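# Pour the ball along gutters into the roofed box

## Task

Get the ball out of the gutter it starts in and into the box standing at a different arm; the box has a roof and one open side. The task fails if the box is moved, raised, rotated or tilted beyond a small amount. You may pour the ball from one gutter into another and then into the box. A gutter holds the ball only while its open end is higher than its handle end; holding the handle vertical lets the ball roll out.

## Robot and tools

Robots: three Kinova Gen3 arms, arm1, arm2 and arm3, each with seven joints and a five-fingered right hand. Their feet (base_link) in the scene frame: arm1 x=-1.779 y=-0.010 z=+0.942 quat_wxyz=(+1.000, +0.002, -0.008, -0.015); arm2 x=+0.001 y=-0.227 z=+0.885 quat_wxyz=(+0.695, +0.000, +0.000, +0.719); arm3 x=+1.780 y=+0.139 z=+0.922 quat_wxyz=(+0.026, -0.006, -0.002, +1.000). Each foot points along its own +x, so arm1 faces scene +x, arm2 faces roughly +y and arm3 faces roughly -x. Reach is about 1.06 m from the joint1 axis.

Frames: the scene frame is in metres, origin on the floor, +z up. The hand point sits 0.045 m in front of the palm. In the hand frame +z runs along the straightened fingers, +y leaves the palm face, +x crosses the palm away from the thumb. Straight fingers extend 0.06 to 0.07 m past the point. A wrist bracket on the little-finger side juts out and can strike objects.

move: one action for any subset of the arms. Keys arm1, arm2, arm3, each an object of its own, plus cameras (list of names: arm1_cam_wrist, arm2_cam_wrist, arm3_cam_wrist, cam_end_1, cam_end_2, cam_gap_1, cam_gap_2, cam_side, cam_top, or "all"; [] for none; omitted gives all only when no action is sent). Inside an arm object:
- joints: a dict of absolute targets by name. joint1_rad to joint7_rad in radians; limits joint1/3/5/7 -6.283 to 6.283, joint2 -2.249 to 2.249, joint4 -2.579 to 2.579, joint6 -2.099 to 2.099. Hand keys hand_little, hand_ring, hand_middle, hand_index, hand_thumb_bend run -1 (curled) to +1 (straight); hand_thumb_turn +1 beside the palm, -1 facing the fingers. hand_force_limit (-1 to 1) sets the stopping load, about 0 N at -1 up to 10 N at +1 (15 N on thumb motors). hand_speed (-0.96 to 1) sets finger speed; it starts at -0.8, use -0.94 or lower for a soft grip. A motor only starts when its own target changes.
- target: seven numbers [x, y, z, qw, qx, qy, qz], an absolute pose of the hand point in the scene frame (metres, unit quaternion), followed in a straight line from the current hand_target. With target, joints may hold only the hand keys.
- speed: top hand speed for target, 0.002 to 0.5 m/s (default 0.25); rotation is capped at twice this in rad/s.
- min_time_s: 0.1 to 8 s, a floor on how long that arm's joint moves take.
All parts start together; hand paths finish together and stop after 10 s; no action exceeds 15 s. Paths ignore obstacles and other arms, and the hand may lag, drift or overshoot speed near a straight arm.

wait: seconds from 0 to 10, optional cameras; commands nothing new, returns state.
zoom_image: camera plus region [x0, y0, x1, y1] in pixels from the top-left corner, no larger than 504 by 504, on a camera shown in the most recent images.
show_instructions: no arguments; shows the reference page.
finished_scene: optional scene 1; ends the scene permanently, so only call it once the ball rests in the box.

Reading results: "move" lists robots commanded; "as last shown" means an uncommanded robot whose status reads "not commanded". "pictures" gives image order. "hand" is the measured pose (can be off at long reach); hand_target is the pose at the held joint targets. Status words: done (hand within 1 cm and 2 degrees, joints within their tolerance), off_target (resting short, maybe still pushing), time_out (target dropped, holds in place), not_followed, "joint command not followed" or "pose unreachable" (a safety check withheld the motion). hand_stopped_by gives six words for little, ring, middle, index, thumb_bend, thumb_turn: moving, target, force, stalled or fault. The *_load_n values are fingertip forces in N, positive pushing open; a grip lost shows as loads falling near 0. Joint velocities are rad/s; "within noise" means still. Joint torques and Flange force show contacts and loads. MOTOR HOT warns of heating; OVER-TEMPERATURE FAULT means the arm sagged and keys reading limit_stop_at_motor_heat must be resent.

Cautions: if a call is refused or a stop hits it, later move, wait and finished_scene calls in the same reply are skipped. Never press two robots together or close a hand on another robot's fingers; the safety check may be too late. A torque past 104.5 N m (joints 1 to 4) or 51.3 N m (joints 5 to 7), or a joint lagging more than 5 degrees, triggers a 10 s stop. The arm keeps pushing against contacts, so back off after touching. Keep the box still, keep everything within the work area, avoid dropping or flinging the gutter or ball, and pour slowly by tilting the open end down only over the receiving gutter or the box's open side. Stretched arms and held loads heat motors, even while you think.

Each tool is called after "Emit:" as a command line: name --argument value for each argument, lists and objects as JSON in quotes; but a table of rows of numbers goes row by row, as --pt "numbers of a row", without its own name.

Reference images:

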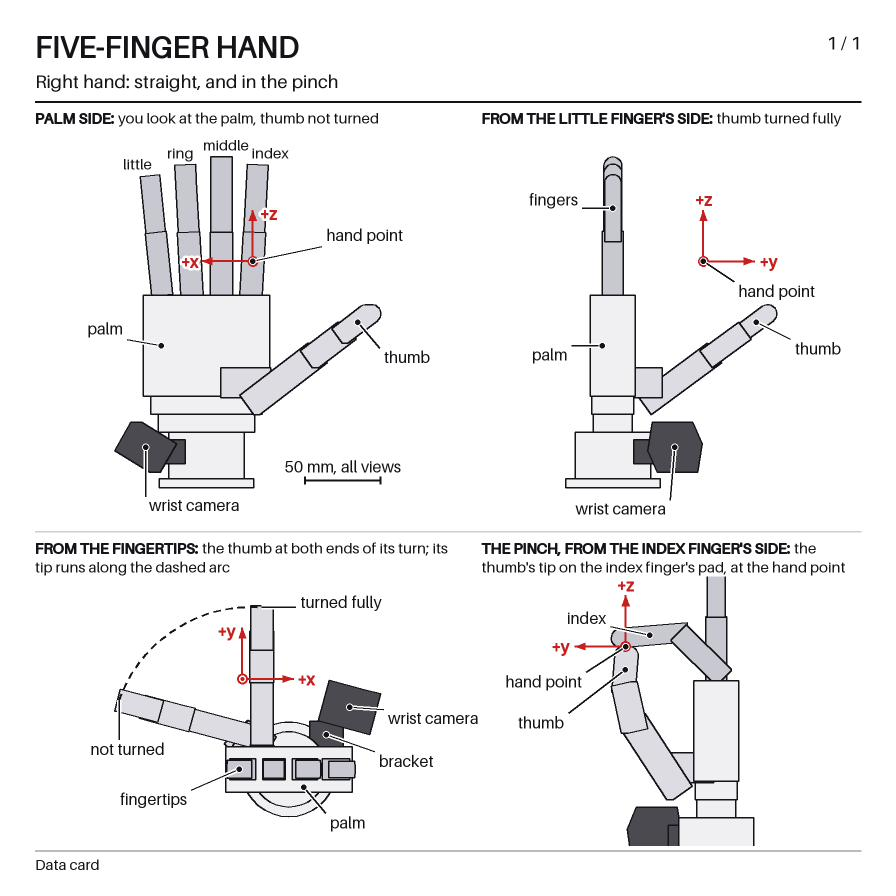

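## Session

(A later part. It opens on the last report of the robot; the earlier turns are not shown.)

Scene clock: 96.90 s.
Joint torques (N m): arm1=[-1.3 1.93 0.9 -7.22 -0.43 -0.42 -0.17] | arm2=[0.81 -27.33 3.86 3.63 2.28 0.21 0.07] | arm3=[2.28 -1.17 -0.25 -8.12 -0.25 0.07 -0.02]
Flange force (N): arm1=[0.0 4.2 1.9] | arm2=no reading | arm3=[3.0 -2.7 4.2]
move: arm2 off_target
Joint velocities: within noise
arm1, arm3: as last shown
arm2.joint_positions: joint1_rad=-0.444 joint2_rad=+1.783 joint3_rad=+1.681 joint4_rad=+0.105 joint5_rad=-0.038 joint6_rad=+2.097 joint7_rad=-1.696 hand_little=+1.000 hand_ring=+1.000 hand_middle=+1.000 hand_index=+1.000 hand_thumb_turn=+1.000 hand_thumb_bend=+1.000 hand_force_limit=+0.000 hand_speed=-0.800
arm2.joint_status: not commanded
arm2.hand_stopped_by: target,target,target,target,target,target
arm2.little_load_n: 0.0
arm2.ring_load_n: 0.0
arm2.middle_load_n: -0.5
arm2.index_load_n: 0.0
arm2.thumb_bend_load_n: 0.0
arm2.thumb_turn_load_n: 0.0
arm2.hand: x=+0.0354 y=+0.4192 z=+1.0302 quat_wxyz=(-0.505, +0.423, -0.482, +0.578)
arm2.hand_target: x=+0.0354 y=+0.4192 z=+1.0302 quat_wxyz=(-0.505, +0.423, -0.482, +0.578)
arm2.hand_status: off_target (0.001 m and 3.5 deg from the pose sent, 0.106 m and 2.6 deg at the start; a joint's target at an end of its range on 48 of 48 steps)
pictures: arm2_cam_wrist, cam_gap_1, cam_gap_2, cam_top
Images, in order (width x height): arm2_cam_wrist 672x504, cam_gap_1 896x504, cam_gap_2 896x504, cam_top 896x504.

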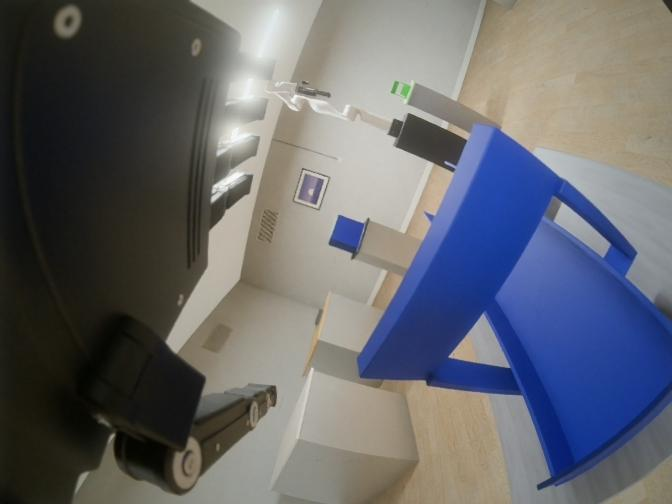

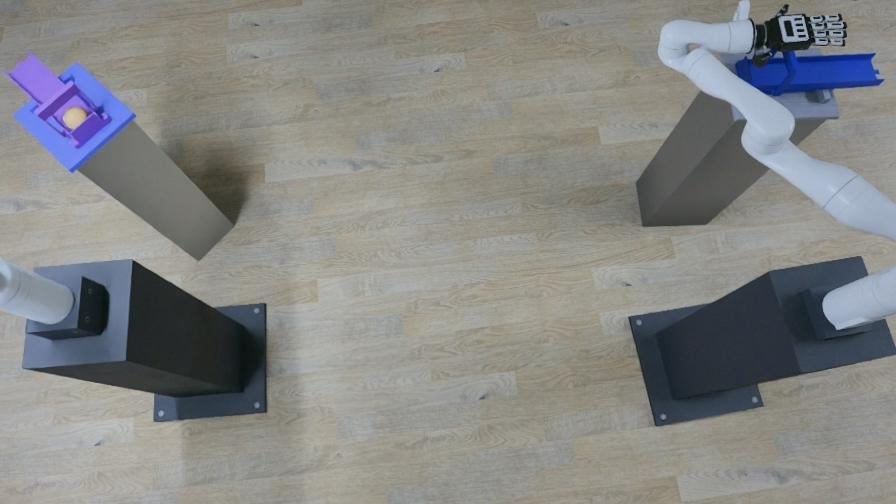

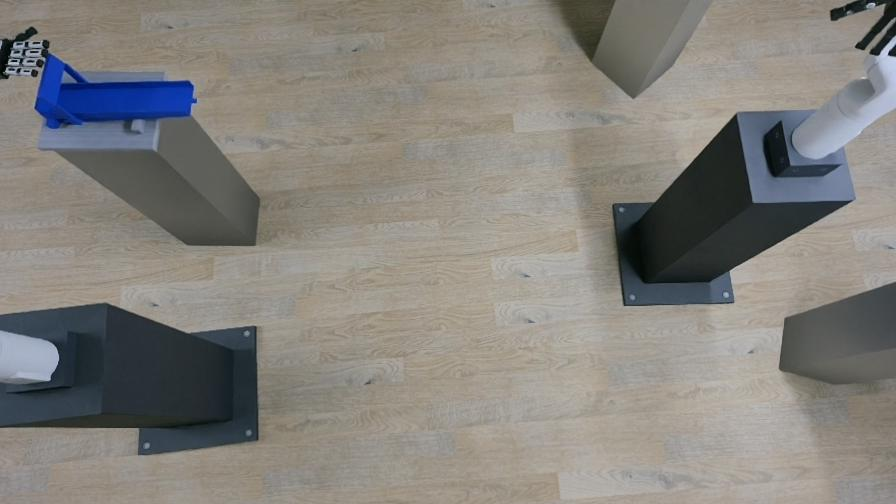

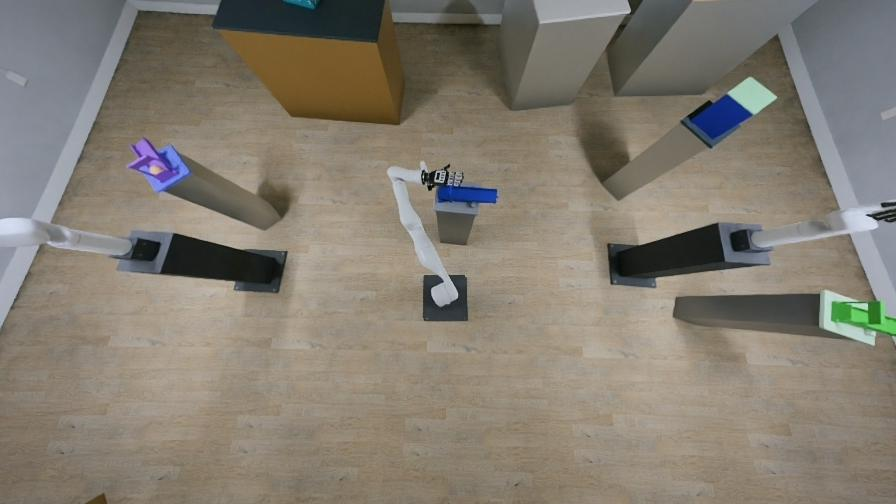

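Emit:
move --arm2 '{"joints": {"joint1_rad": -0.688, "joint2_rad": 1.75, "joint3_rad": 1.623, "joint4_rad": 0.658, "joint5_rad": 0.0, "joint6_rad": 1.618, "joint7_rad": -1.721}, "min_time_s": 2}'

Emit:
move --arm2 '{"target": [0.0317, 0.4317, 1.0234, 0.5551, -0.4575, 0.4418, -0.536], "speed": 0.1}' --cameras '["arm2_cam_wrist", "cam_gap_2", "cam_gap_1"]'

Emit:
zoom_image --camera "cam_gap_1" --region '[700, 0, 896, 127]'

Emit:
zoom_image --camera "arm2_cam_wrist" --region '[252, 100, 672, 415]'

Scene clock: 104.80 s.
Joint torques (N m): arm1=[-1.2 1.98 0.78 -7.23 -0.43 -0.44 -0.21] | arm2=[0.88 -25.66 7.57 3.86 2.74 0.13 0.04] | arm3=[2.28 -1.16 -0.19 -8.13 -0.32 0.07 0]
Flange force (N): arm1=[-0.2 3.5 1.9] | arm2=[-14.8 5.9 -8.9] | arm3=[3.1 -2.6 4.3]
move: arm2 done
Joint velocities: within noise
arm1, arm3: as last shown
arm2.joint_positions: joint1_rad=-0.688 joint2_rad=+1.750 joint3_rad=+1.623 joint4_rad=+0.658 joint5_rad=+0.000 joint6_rad=+1.618 joint7_rad=-1.721 hand_little=+1.000 hand_ring=+1.000 hand_middle=+1.000 hand_index=+1.000 hand_thumb_turn=+1.000 hand_thumb_bend=+1.000 hand_force_limit=+0.000 hand_speed=-0.800
arm2.joint_status: all done
arm2.hand_stopped_by: target,target,target,target,target,target
arm2.little_load_n: 0.0
arm2.ring_load_n: 0.0
arm2.middle_load_n: 0.0
arm2.index_load_n: 0.0
arm2.thumb_bend_load_n: 0.0
arm2.thumb_turn_load_n: 0.0
arm2.hand: x=+0.0405 y=+0.4478 z=+1.0653 quat_wxyz=(-0.558, +0.456, -0.463, +0.516)
arm2.hand_target: x=+0.0405 y=+0.4478 z=+1.0653 quat_wxyz=(-0.558, +0.456, -0.463, +0.516)
arm2.hand_status: not commanded
pictures: none

Scene clock: 105.77 s.
Joint torques (N m): arm1=[-1.33 1.9 0.88 -7.24 -0.4 -0.39 -0.27] | arm2=[0.85 -25.36 7.46 4.27 2.69 0.27 0.06] | arm3=[2.18 -1.22 -0.27 -8.14 -0.26 0.1 0.02]
Flange force (N): arm1=[-0.2 4.0 2.0] | arm2=[-14.4 6.4 -9.4] | arm3=[2.9 -2.6 4.3]
move: arm2 done
Joint velocities: within noise
arm1, arm3: as last shown
arm2.joint_positions: joint1_rad=-0.714 joint2_rad=+1.825 joint3_rad=+1.606 joint4_rad=+0.659 joint5_rad=-0.003 joint6_rad=+1.647 joint7_rad=-1.738 hand_little=+1.000 hand_ring=+1.000 hand_middle=+1.000 hand_index=+1.000 hand_thumb_turn=+1.000 hand_thumb_bend=+1.000 hand_force_limit=+0.000 hand_speed=-0.800
arm2.joint_status: not commanded
arm2.hand_stopped_by: target,target,target,target,target,target
arm2.little_load_n: 0.0
arm2.ring_load_n: 0.0
arm2.middle_load_n: 0.0
arm2.index_load_n: 0.0
arm2.thumb_bend_load_n: 0.0
arm2.thumb_turn_load_n: 0.0
arm2.hand: x=+0.0317 y=+0.4317 z=+1.0234 quat_wxyz=(-0.555, +0.458, -0.442, +0.536)
arm2.hand_target: x=+0.0317 y=+0.4317 z=+1.0234 quat_wxyz=(-0.555, +0.458, -0.442, +0.536)
arm2.hand_status: done (0.000 m and 0.0 deg from the pose sent, 0.046 m and 3.4 deg at the start)
pictures: arm2_cam_wrist, cam_gap_1, cam_gap_2
Images, in order (width x height): arm2_cam_wrist 672x504, cam_gap_1 896x504, cam_gap_2 896x504.

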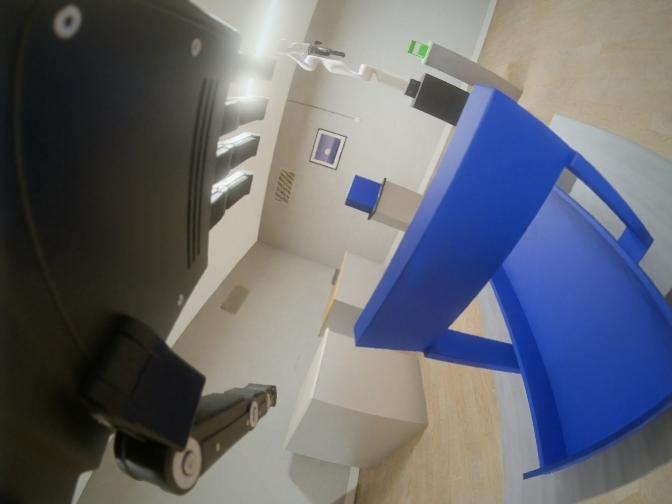

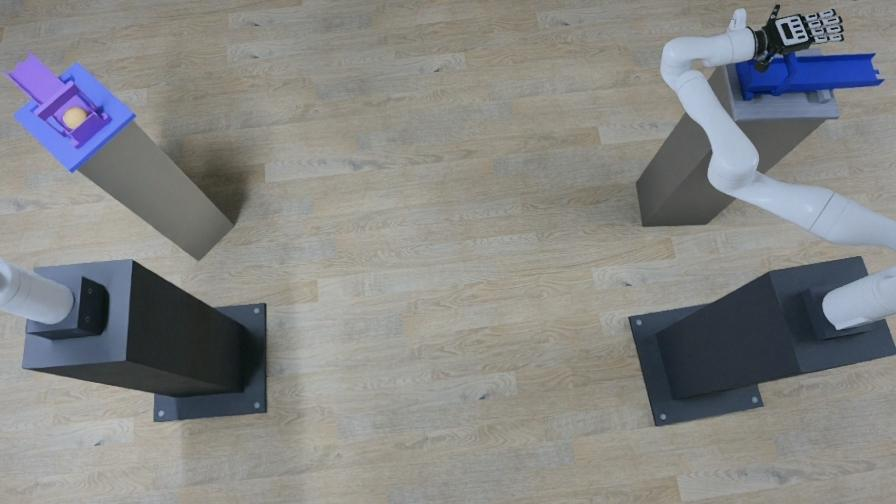

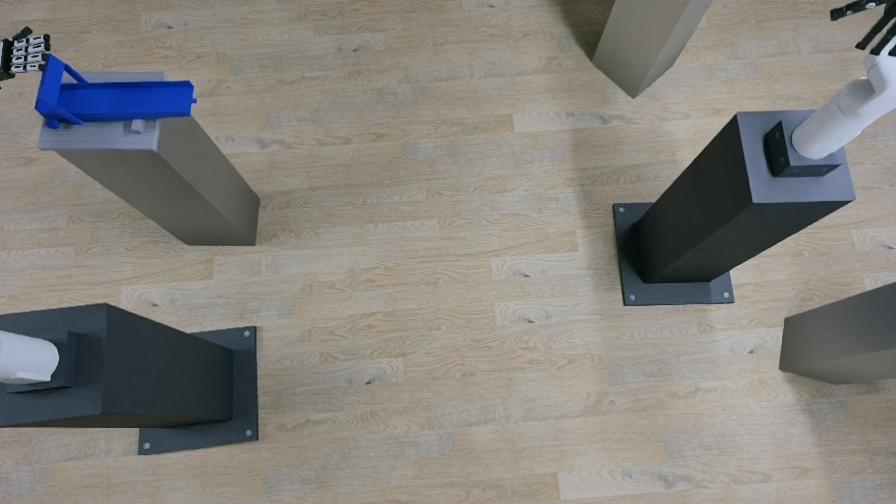

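Scaled by 2.571 from the camera's image (finer frame: 1280x720).

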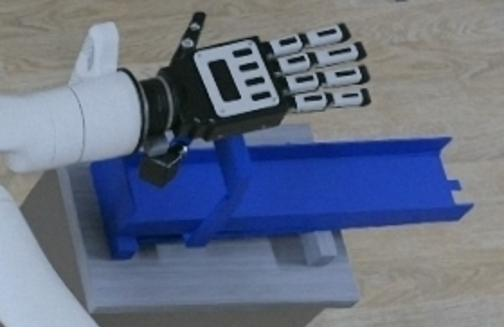

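Scaled by 1.200 from the camera's image (finer frame: 960x720).

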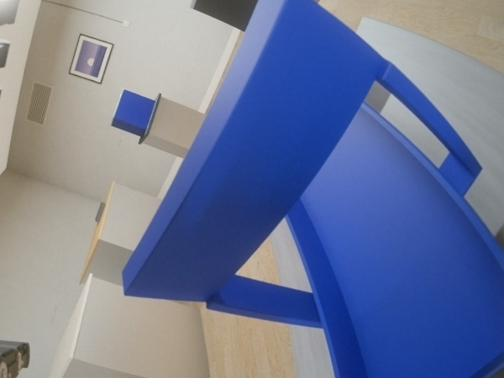

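Emit:
move --arm2 '{"target": [0.0403, 0.4320, 0.9792, 0.5551, -0.4575, 0.4418, -0.536], "speed": 0.05}' --cameras '["arm2_cam_wrist", "cam_gap_2", "cam_gap_1"]'

Emit:
zoom_image --camera "arm2_cam_wrist" --region '[200, 50, 620, 365]'

Emit:
zoom_image --camera "cam_gap_1" --region '[700, 0, 896, 127]'

Scene clock: 108.00 s.
Joint torques (N m): arm1=[-1.13 1.94 0.86 -7.21 -0.42 -0.43 -0.17] | arm2=[0.88 -25.25 6.96 4.41 2.65 0.43 0.03] | arm3=[2.33 -1.13 -0.24 -8.12 -0.31 0 0.04]
Flange force (N): arm1=[-0.2 3.8 1.8] | arm2=[-15.2 7.5 -9.8] | arm3=[3.2 -2.6 4.1]
move: arm2 done
Joint velocities: within noise
arm1, arm3: as last shown
arm2.joint_positions: joint1_rad=-0.677 joint2_rad=+1.883 joint3_rad=+1.592 joint4_rad=+0.589 joint5_rad=-0.024 joint6_rad=+1.682 joint7_rad=-1.801 hand_little=+1.000 hand_ring=+1.000 hand_middle=+1.000 hand_index=+1.000 hand_thumb_turn=+1.000 hand_thumb_bend=+1.000 hand_force_limit=+0.000 hand_speed=-0.800
arm2.joint_status: not commanded
arm2.hand_stopped_by: target,target,target,target,target,target
arm2.little_load_n: 0.0
arm2.ring_load_n: 0.0
arm2.middle_load_n: 0.0
arm2.index_load_n: 0.0
arm2.thumb_bend_load_n: 0.0
arm2.thumb_turn_load_n: -0.5
arm2.hand: x=+0.0403 y=+0.4320 z=+0.9792 quat_wxyz=(-0.555, +0.458, -0.442, +0.536)
arm2.hand_target: x=+0.0403 y=+0.4320 z=+0.9792 quat_wxyz=(-0.555, +0.458, -0.442, +0.536)
arm2.hand_status: done (0.000 m and 0.0 deg from the pose sent, 0.045 m and 0.0 deg at the start)
arm3.ring_load_n: 0.5
pictures: arm2_cam_wrist, cam_gap_1, cam_gap_2
Images, in order (width x height): arm2_cam_wrist 672x504, cam_gap_1 896x504, cam_gap_2 896x504.

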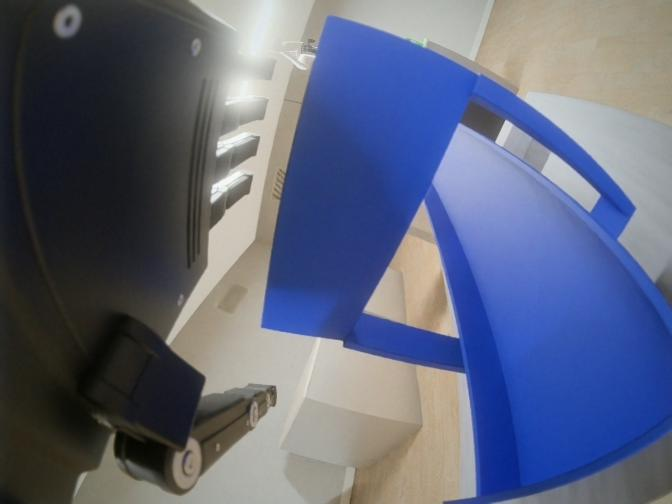

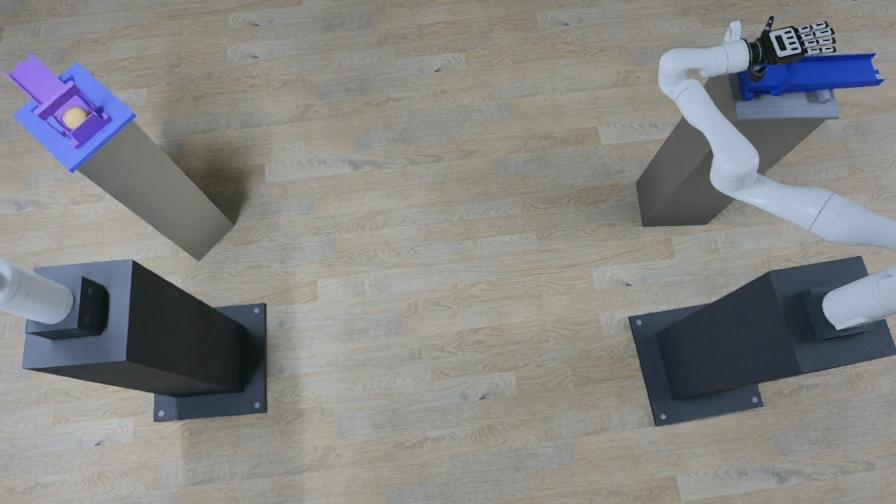

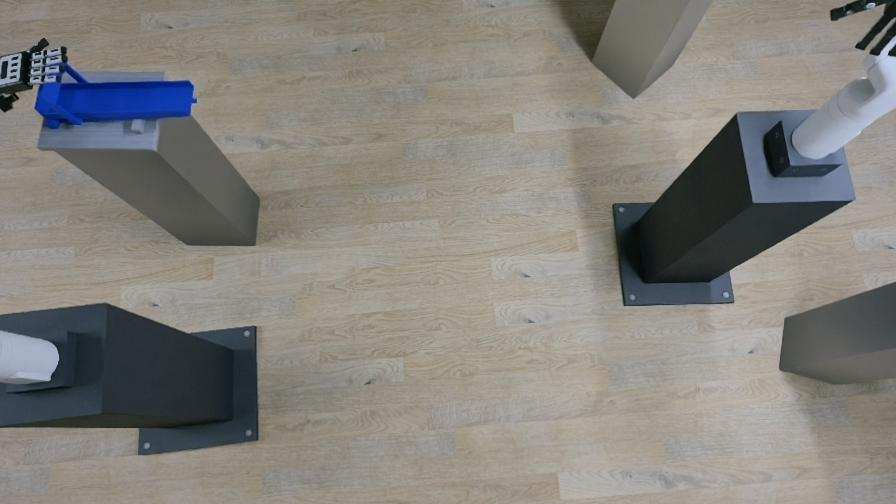

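Scaled by 1.200 from the camera's image (finer frame: 960x720).

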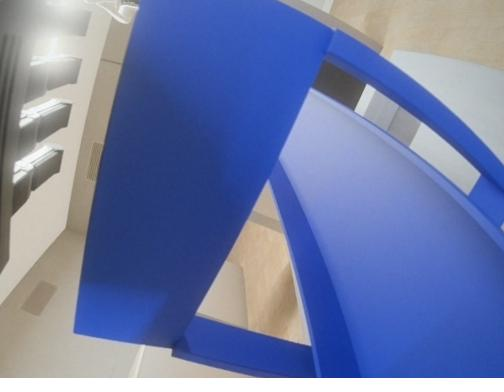

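Scaled by 2.571 from the camera's image (finer frame: 1280x720).

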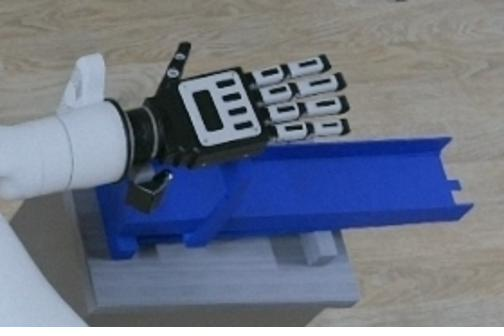

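Emit:
move --arm2 '{"target": [0.0439, 0.4261, 0.9610, 0.5551, -0.4575, 0.4418, -0.536], "speed": 0.04}' --cameras '["arm2_cam_wrist", "cam_gap_2", "cam_gap_1"]'

Emit:
zoom_image --camera "cam_gap_2" --region '[0, 30, 196, 157]'

Scene clock: 109.87 s.
Joint torques (N m): arm1=[-1.24 1.89 0.8 -7.19 -0.5 -0.44 -0.23] | arm2=[0.77 -25.01 6.99 4.6 2.62 0.52 0.05] | arm3=[2.21 -1.12 -0.2 -8.21 -0.34 0.03 0.02]
Flange force (N): arm1=[-0.4 3.7 1.6] | arm2=[-15.2 8.1 -9.7] | arm3=[3.3 -2.8 4.5]
move: arm2 done
Joint velocities: within noise
arm1, arm3: as last shown
arm2.joint_positions: joint1_rad=-0.684 joint2_rad=+1.910 joint3_rad=+1.583 joint4_rad=+0.602 joint5_rad=-0.036 joint6_rad=+1.675 joint7_rad=-1.827 hand_little=+1.000 hand_ring=+1.000 hand_middle=+1.000 hand_index=+1.000 hand_thumb_turn=+1.000 hand_thumb_bend=+1.000 hand_force_limit=+0.000 hand_speed=-0.800
arm2.joint_status: not commanded
arm2.hand_stopped_by: target,target,target,target,target,target
arm2.little_load_n: 0.5
arm2.ring_load_n: 0.0
arm2.middle_load_n: 0.0
arm2.index_load_n: 0.0
arm2.thumb_bend_load_n: 0.0
arm2.thumb_turn_load_n: 0.0
arm2.hand: x=+0.0439 y=+0.4261 z=+0.9610 quat_wxyz=(-0.555, +0.458, -0.442, +0.536)
arm2.hand_target: x=+0.0439 y=+0.4261 z=+0.9610 quat_wxyz=(-0.555, +0.458, -0.442, +0.536)
arm2.hand_status: done (0.000 m and 0.0 deg from the pose sent, 0.019 m and 0.0 deg at the start)
arm3.ring_load_n: 0.0
arm3.thumb_turn_load_n: 0.5
pictures: arm2_cam_wrist, cam_gap_1, cam_gap_2
Images, in order (width x height): arm2_cam_wrist 672x504, cam_gap_1 896x504, cam_gap_2 896x504.

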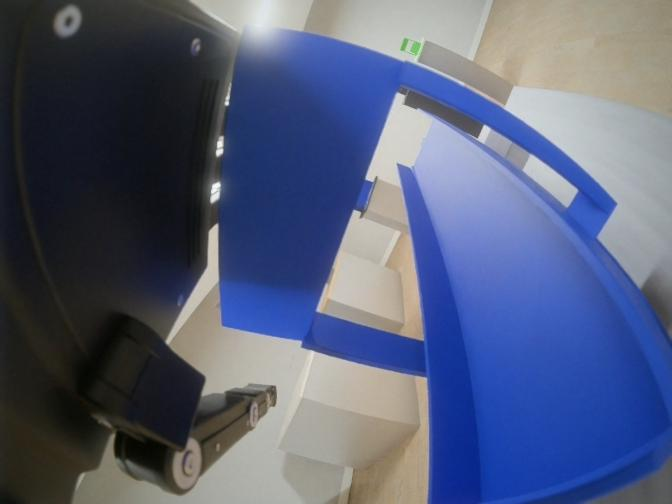

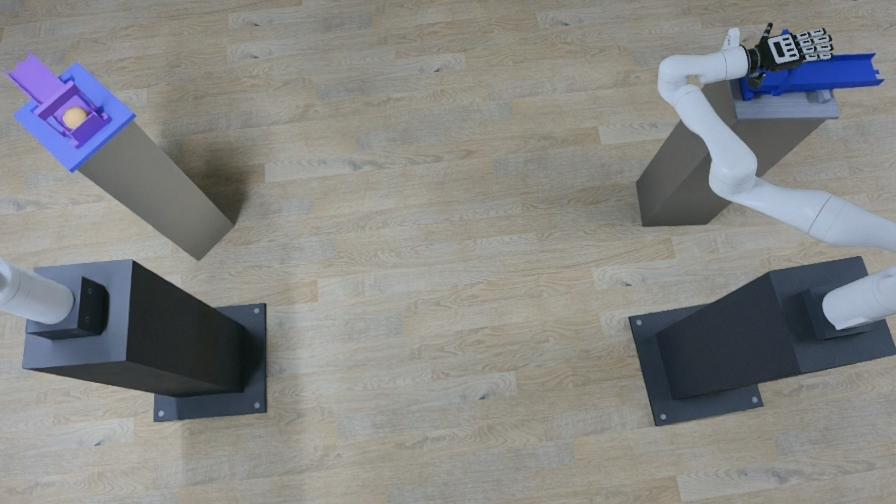

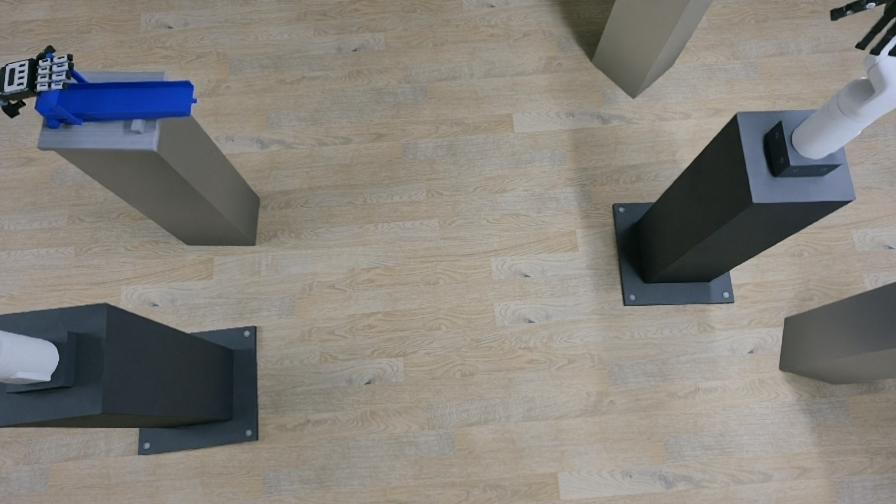

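Scaled by 2.571 from the camera's image (finer frame: 1280x720).

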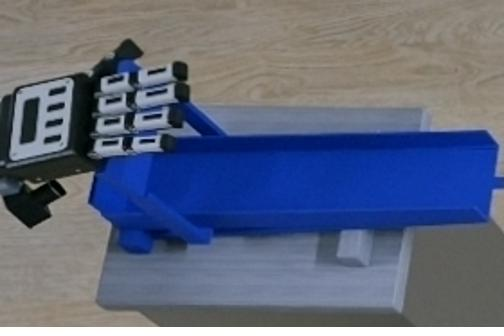

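Emit:
move --arm2 '{"joints": {"hand_index": -0.5, "hand_middle": -0.5, "hand_ring": -0.5, "hand_force_limit": -0.5, "hand_speed": -0.8}}' --cameras '["arm2_cam_wrist", "cam_gap_2"]'

Emit:
zoom_image --camera "arm2_cam_wrist" --region '[200, 0, 620, 400]'

Emit:
zoom_image --camera "cam_gap_2" --region '[0, 30, 196, 157]'

Scene clock: 113.33 s.
Joint torques (N m): arm1=[-1.19 1.92 0.89 -7.22 -0.41 -0.38 -0.18] | arm2=[0.57 -25.05 7.04 4.57 2.67 0.53 0.09] | arm3=[2.34 -1.13 -0.19 -8.18 -0.33 0.1 0.04]
Flange force (N): arm1=[-0.1 4.1 2.0] | arm2=[-15.7 8.4 -9.6] | arm3=[3.3 -2.5 4.6]
move: arm2 done
Joint velocities: within noise
arm1, arm3: as last shown
arm2.joint_positions: joint1_rad=-0.684 joint2_rad=+1.910 joint3_rad=+1.583 joint4_rad=+0.602 joint5_rad=-0.036 joint6_rad=+1.675 joint7_rad=-1.827 hand_little=+1.000 hand_ring=-0.500 hand_middle=-0.500 hand_index=-0.500 hand_thumb_turn=+1.000 hand_thumb_bend=+1.000 hand_force_limit=-0.500 hand_speed=-0.800
arm2.joint_status: all done
arm2.hand_stopped_by: target,target,target,target,target,target
arm2.little_load_n: -0.5
arm2.ring_load_n: 0.0
arm2.middle_load_n: 0.0
arm2.index_load_n: 0.0
arm2.thumb_bend_load_n: 0.0
arm2.thumb_turn_load_n: -0.5
arm2.hand: x=+0.0439 y=+0.4261 z=+0.9610 quat_wxyz=(-0.555, +0.458, -0.442, +0.536)
arm2.hand_target: x=+0.0439 y=+0.4261 z=+0.9610 quat_wxyz=(-0.555, +0.458, -0.442, +0.536)
arm2.hand_status: not commanded
arm3.little_load_n: 0.5
arm3.thumb_turn_load_n: 0.0
Images, in order (width x height): arm2_cam_wrist 672x504, cam_gap_2 896x504.

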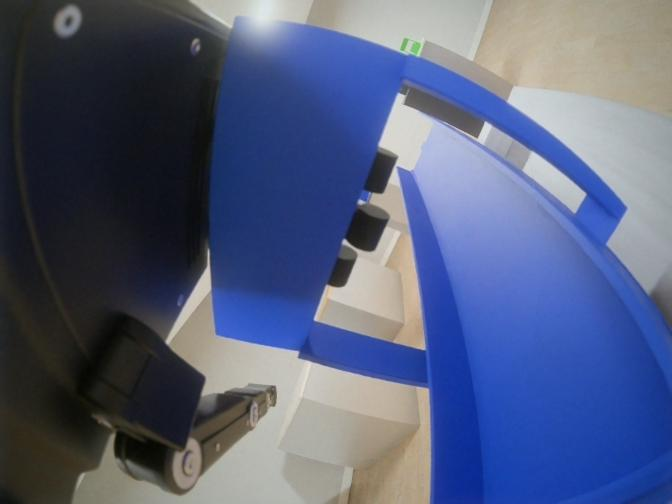

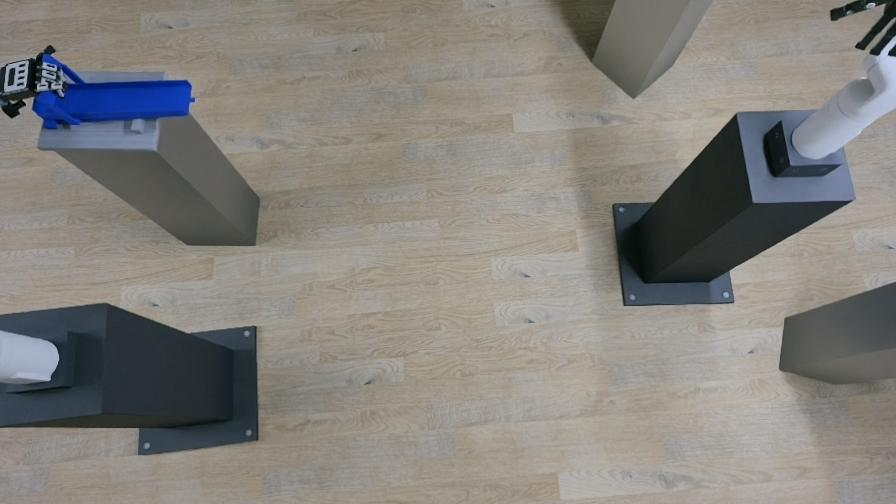

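Scaled by 1.200 from the camera's image (finer frame: 960x720).

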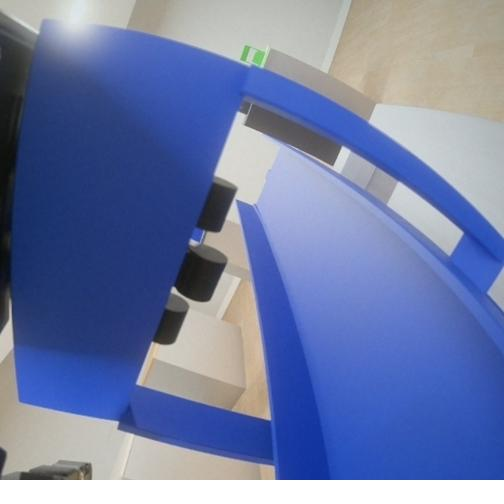

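Scaled by 2.571 from the camera's image (finer frame: 1280x720).

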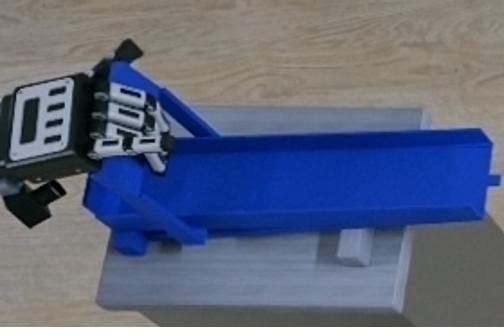

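Emit:
move --arm2 '{"joints": {"hand_index": -1, "hand_middle": -1, "hand_ring": -1, "hand_force_limit": -0.3, "hand_speed": -0.9}}' --cameras '["arm2_cam_wrist", "cam_gap_2", "cam_gap_1"]'

Emit:
zoom_image --camera "arm2_cam_wrist" --region '[200, 0, 620, 400]'

Emit:
zoom_image --camera "cam_gap_2" --region '[0, 30, 196, 157]'

Scene clock: 115.60 s.
Joint torques (N m): arm1=[-1.24 1.9 0.87 -7.14 -0.46 -0.43 -0.27] | arm2=[0.12 -24.33 6.42 3.99 2.1 0.3 -0.06] | arm3=[2.27 -1.09 -0.06 -8.14 -0.35 0.05 -0.02]
Flange force (N): arm1=[-0.3 3.9 1.5] | arm2=[-15.1 6.4 -8.4] | arm3=[3.4 -2.5 4.4]
move: arm2 off_target
Joint velocities: within noise
arm1, arm3: as last shown
arm2.joint_positions: joint1_rad=-0.684 joint2_rad=+1.910 joint3_rad=+1.583 joint4_rad=+0.602 joint5_rad=-0.036 joint6_rad=+1.675 joint7_rad=-1.827 hand_little=+1.000 hand_ring=-0.824 hand_middle=-0.796 hand_index=-0.796 hand_thumb_turn=+1.000 hand_thumb_bend=+1.000 hand_force_limit=-0.300 hand_speed=-0.900
arm2.joint_status: hand_ring off_target (ended at -0.824, target -1.000); hand_middle off_target (ended at -0.796, target -1.000); hand_index off_target (ended at -0.796, target -1.000); the others done
arm2.hand_stopped_by: target,force,force,force,target,target
arm2.little_load_n: 0.0
arm2.ring_load_n: 2.5
arm2.middle_load_n: 2.5
arm2.index_load_n: 3.0
arm2.thumb_bend_load_n: 0.0
arm2.thumb_turn_load_n: 0.0
arm2.hand: x=+0.0439 y=+0.4261 z=+0.9610 quat_wxyz=(-0.555, +0.458, -0.442, +0.536)
arm2.hand_target: x=+0.0439 y=+0.4261 z=+0.9610 quat_wxyz=(-0.555, +0.458, -0.442, +0.536)
arm2.hand_status: not commanded
arm3.little_load_n: 0.0
pictures: arm2_cam_wrist, cam_gap_1, cam_gap_2
Images, in order (width x height): arm2_cam_wrist 672x504, cam_gap_1 896x504, cam_gap_2 896x504.

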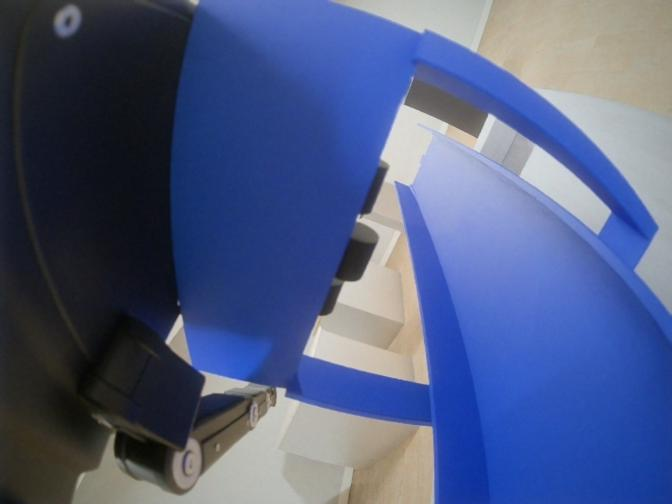

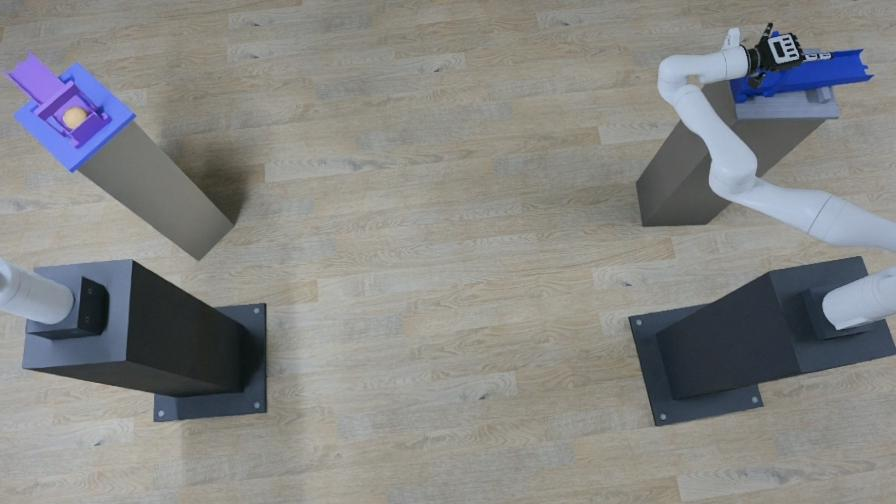

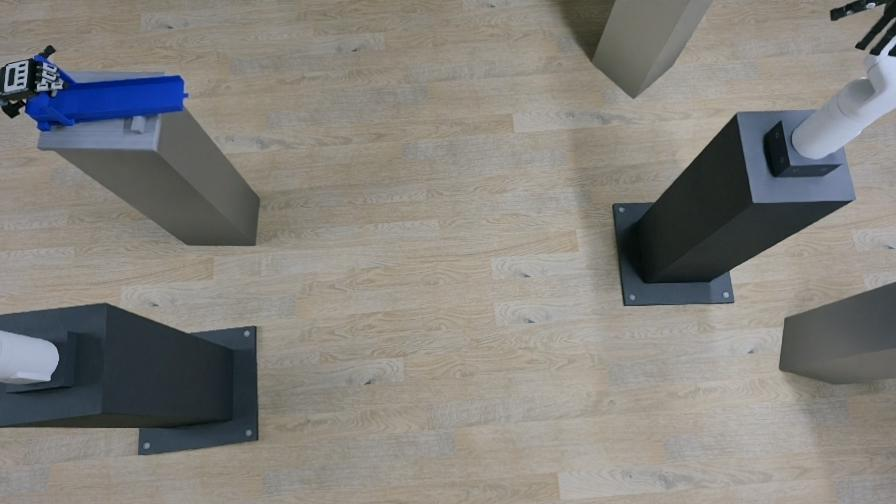

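Scaled by 1.200 from the camera's image (finer frame: 960x720).

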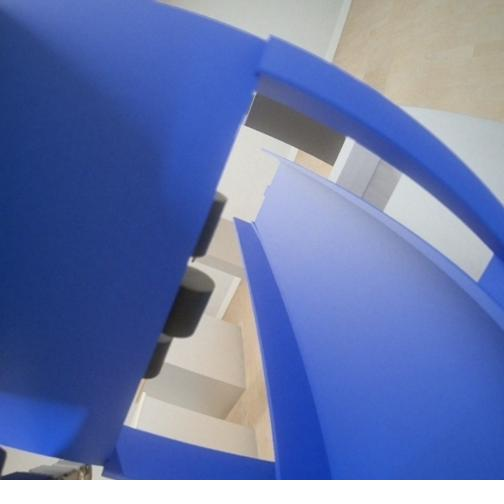

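Scaled by 2.571 from the camera's image (finer frame: 1280x720).

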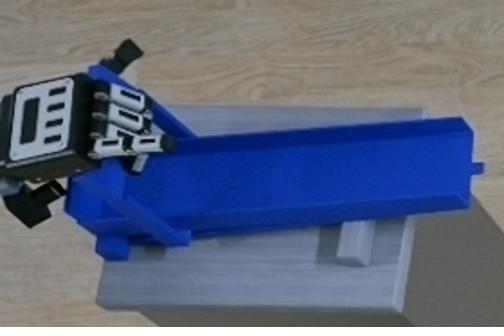

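Emit:
move --arm2 '{"joints": {"hand_index": 1, "hand_middle": 1, "hand_ring": 1, "hand_speed": -0.7}}' --cameras '["arm2_cam_wrist", "cam_gap_2"]'

Emit:
zoom_image --camera "cam_gap_2" --region '[0, 30, 196, 157]'

Scene clock: 126.43 s.
Joint torques (N m): arm1=[-1.23 1.86 0.86 -7.2 -0.43 -0.47 -0.13] | arm2=[0.97 -23.93 6.43 4.56 2.1 0.53 0.05] | arm3=[2.19 -1.1 -0.25 -8.11 -0.33 0.01 -0.01]
Flange force (N): arm1=[-0.1 4.1 1.5] | arm2=[-15.5 6.1 -9.6] | arm3=[3.1 -2.9 4.1]
move: arm2 done
Joint velocities: within noise
arm1.joint_positions: joint1_rad=-0.792 joint2_rad=-0.540 joint3_rad=-0.032 joint4_rad=+1.407 joint5_rad=-0.094 joint6_rad=+2.048 joint7_rad=-2.228 hand_little=+1.000 hand_ring=+1.000 hand_middle=+1.000 hand_index=+1.000 hand_thumb_turn=+1.000 hand_thumb_bend=+1.000 hand_force_limit=+0.000 hand_speed=-0.800
arm1.joint_status: not commanded
arm1.hand_stopped_by: target,target,target,target,target,target
arm1.little_load_n: 0.0
arm1.ring_load_n: 0.0
arm1.middle_load_n: 0.0
arm1.index_load_n: 0.0
arm1.thumb_bend_load_n: 0.0
arm1.thumb_turn_load_n: 0.0
arm1.hand: x=-1.7078 y=+0.1234 z=+1.4948 quat_wxyz=(-0.072, +0.093, -0.988, -0.098)
arm1.hand_target: x=-1.7078 y=+0.1234 z=+1.4948 quat_wxyz=(-0.072, +0.093, -0.988, -0.098)
arm1.hand_status: not commanded
arm2.joint_positions: joint1_rad=-0.684 joint2_rad=+1.910 joint3_rad=+1.583 joint4_rad=+0.602 joint5_rad=-0.036 joint6_rad=+1.675 joint7_rad=-1.827 hand_little=+1.000 hand_ring=+1.000 hand_middle=+1.000 hand_index=+1.000 hand_thumb_turn=+1.000 hand_thumb_bend=+1.000 hand_force_limit=-0.300 hand_speed=-0.700
arm2.joint_status: all done
arm2.hand_stopped_by: target,target,target,target,target,target
arm2.little_load_n: 0.0
arm2.ring_load_n: -0.5
arm2.middle_load_n: 0.0
arm2.index_load_n: 0.0
arm2.thumb_bend_load_n: 0.0
arm2.thumb_turn_load_n: 0.0
arm2.hand: x=+0.0439 y=+0.4261 z=+0.9610 quat_wxyz=(-0.555, +0.458, -0.442, +0.536)
arm2.hand_target: x=+0.0439 y=+0.4261 z=+0.9610 quat_wxyz=(-0.555, +0.458, -0.442, +0.536)
arm2.hand_status: not commanded
arm3.joint_positions: joint1_rad=-0.183 joint2_rad=-0.256 joint3_rad=-0.047 joint4_rad=+1.438 joint5_rad=-0.129 joint6_rad=+2.035 joint7_rad=-2.297 hand_little=+1.000 hand_ring=+1.000 hand_middle=+1.000 hand_index=+1.000 hand_thumb_turn=+1.000 hand_thumb_bend=+1.000 hand_force_limit=+0.000 hand_speed=-0.800
arm3.joint_status: not commanded
arm3.hand_stopped_by: target,target,target,target,target,target
arm3.little_load_n: 0.0
arm3.ring_load_n: 0.0
arm3.middle_load_n: 0.0
arm3.index_load_n: 0.0
arm3.thumb_bend_load_n: 0.0
arm3.thumb_turn_load_n: 0.0
arm3.hand: x=+1.5652 y=+0.0565 z=+1.4091 quat_wxyz=(+0.027, +0.967, -0.246, +0.062)
arm3.hand_target: x=+1.5652 y=+0.0565 z=+1.4091 quat_wxyz=(+0.027, +0.967, -0.246, +0.062)
arm3.hand_status: not commanded
Images, in order (width x height): arm2_cam_wrist 672x504, cam_gap_2 896x504.

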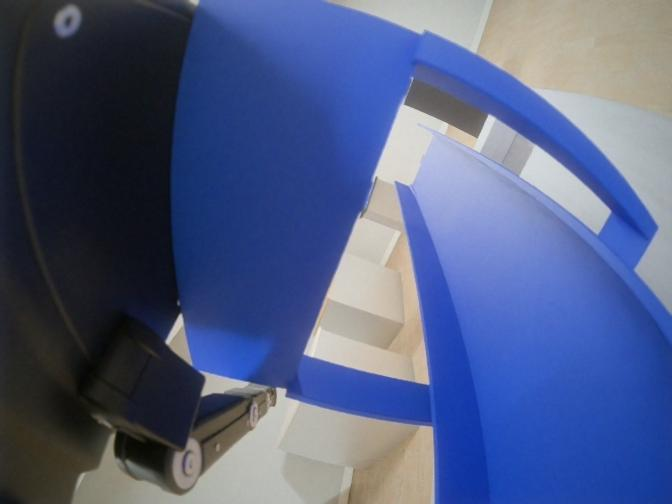

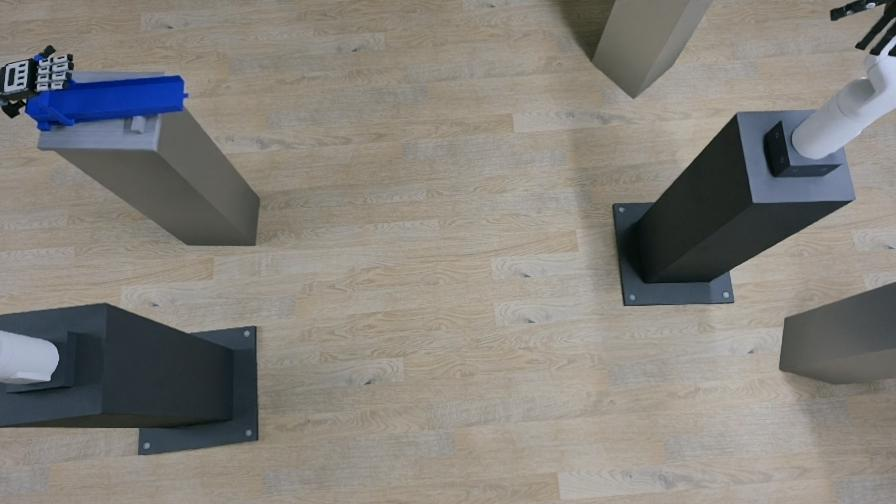

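Scaled by 2.571 from the camera's image (finer frame: 1280x720).

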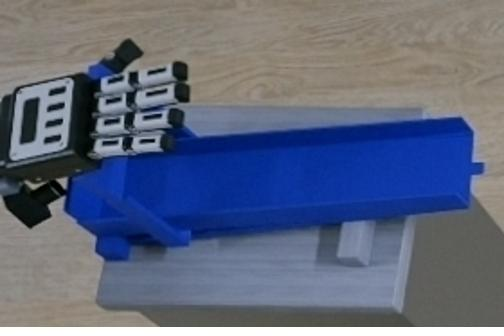

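Emit:
move --arm2 '{"target": [0.0248, 0.4254, 1.059, 0.5551, -0.4575, 0.4418, -0.536], "speed": 0.1}' --cameras '["arm2_cam_wrist", "cam_gap_1"]'

Emit:
zoom_image --camera "cam_gap_1" --region '[680, 0, 896, 140]'

Scene clock: 132.87 s.
Joint torques (N m): arm1=[-1.31 1.95 0.91 -7.26 -0.44 -0.5 -0.17] | arm2=[0.79 -24.96 7.88 4 2.66 0.12 0.08] | arm3=[2.21 -1.09 -0.18 -8.2 -0.29 0.03 0.03]
Flange force (N): arm1=[0.2 4.1 1.8] | arm2=[-12.8 5.1 -8.5] | arm3=[3.4 -2.7 4.5]
move: arm2 done
Joint velocities: within noise
arm1, arm3: as last shown
arm2.joint_positions: joint1_rad=-0.757 joint2_rad=+1.780 joint3_rad=+1.617 joint4_rad=+0.738 joint5_rad=+0.014 joint6_rad=+1.608 joint7_rad=-1.689 hand_little=+1.000 hand_ring=+1.000 hand_middle=+1.000 hand_index=+1.000 hand_thumb_turn=+1.000 hand_thumb_bend=+1.000 hand_force_limit=-0.300 hand_speed=-0.700
arm2.joint_status: not commanded
arm2.hand_stopped_by: target,target,target,target,target,target
arm2.little_load_n: 0.0
arm2.ring_load_n: 0.0
arm2.middle_load_n: 0.0
arm2.index_load_n: 0.0
arm2.thumb_bend_load_n: 0.0
arm2.thumb_turn_load_n: -0.5
arm2.hand: x=+0.0248 y=+0.4254 z=+1.0590 quat_wxyz=(-0.555, +0.458, -0.442, +0.536)
arm2.hand_target: x=+0.0248 y=+0.4254 z=+1.0590 quat_wxyz=(-0.555, +0.458, -0.442, +0.536)
arm2.hand_status: done (0.000 m and 0.0 deg from the pose sent, 0.100 m and 0.0 deg at the start)
Images, in order (width x height): arm2_cam_wrist 672x504, cam_gap_1 896x504.

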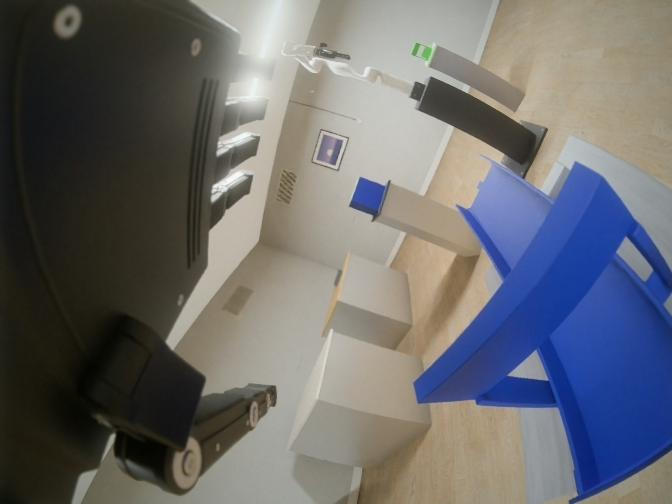

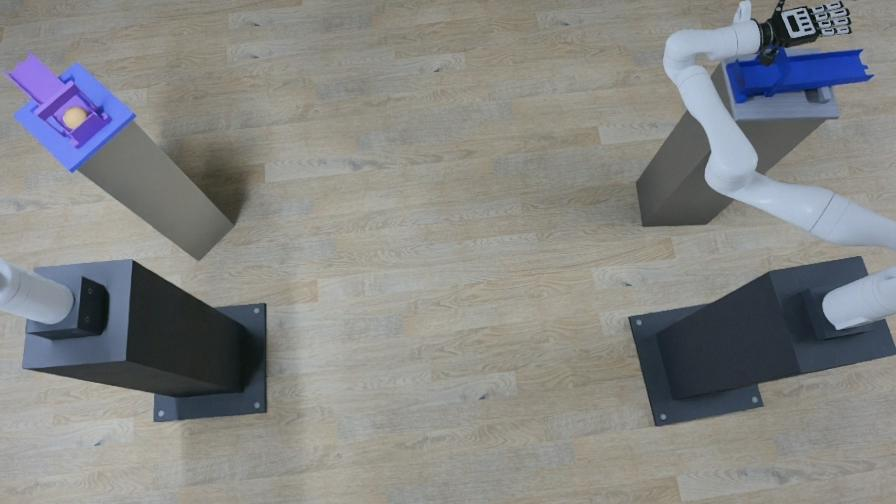

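Scaled by 2.333 from the camera's image (finer frame: 1280x720).

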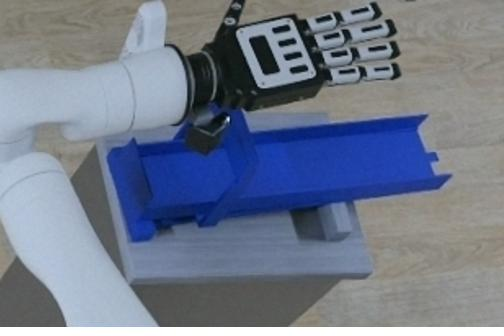

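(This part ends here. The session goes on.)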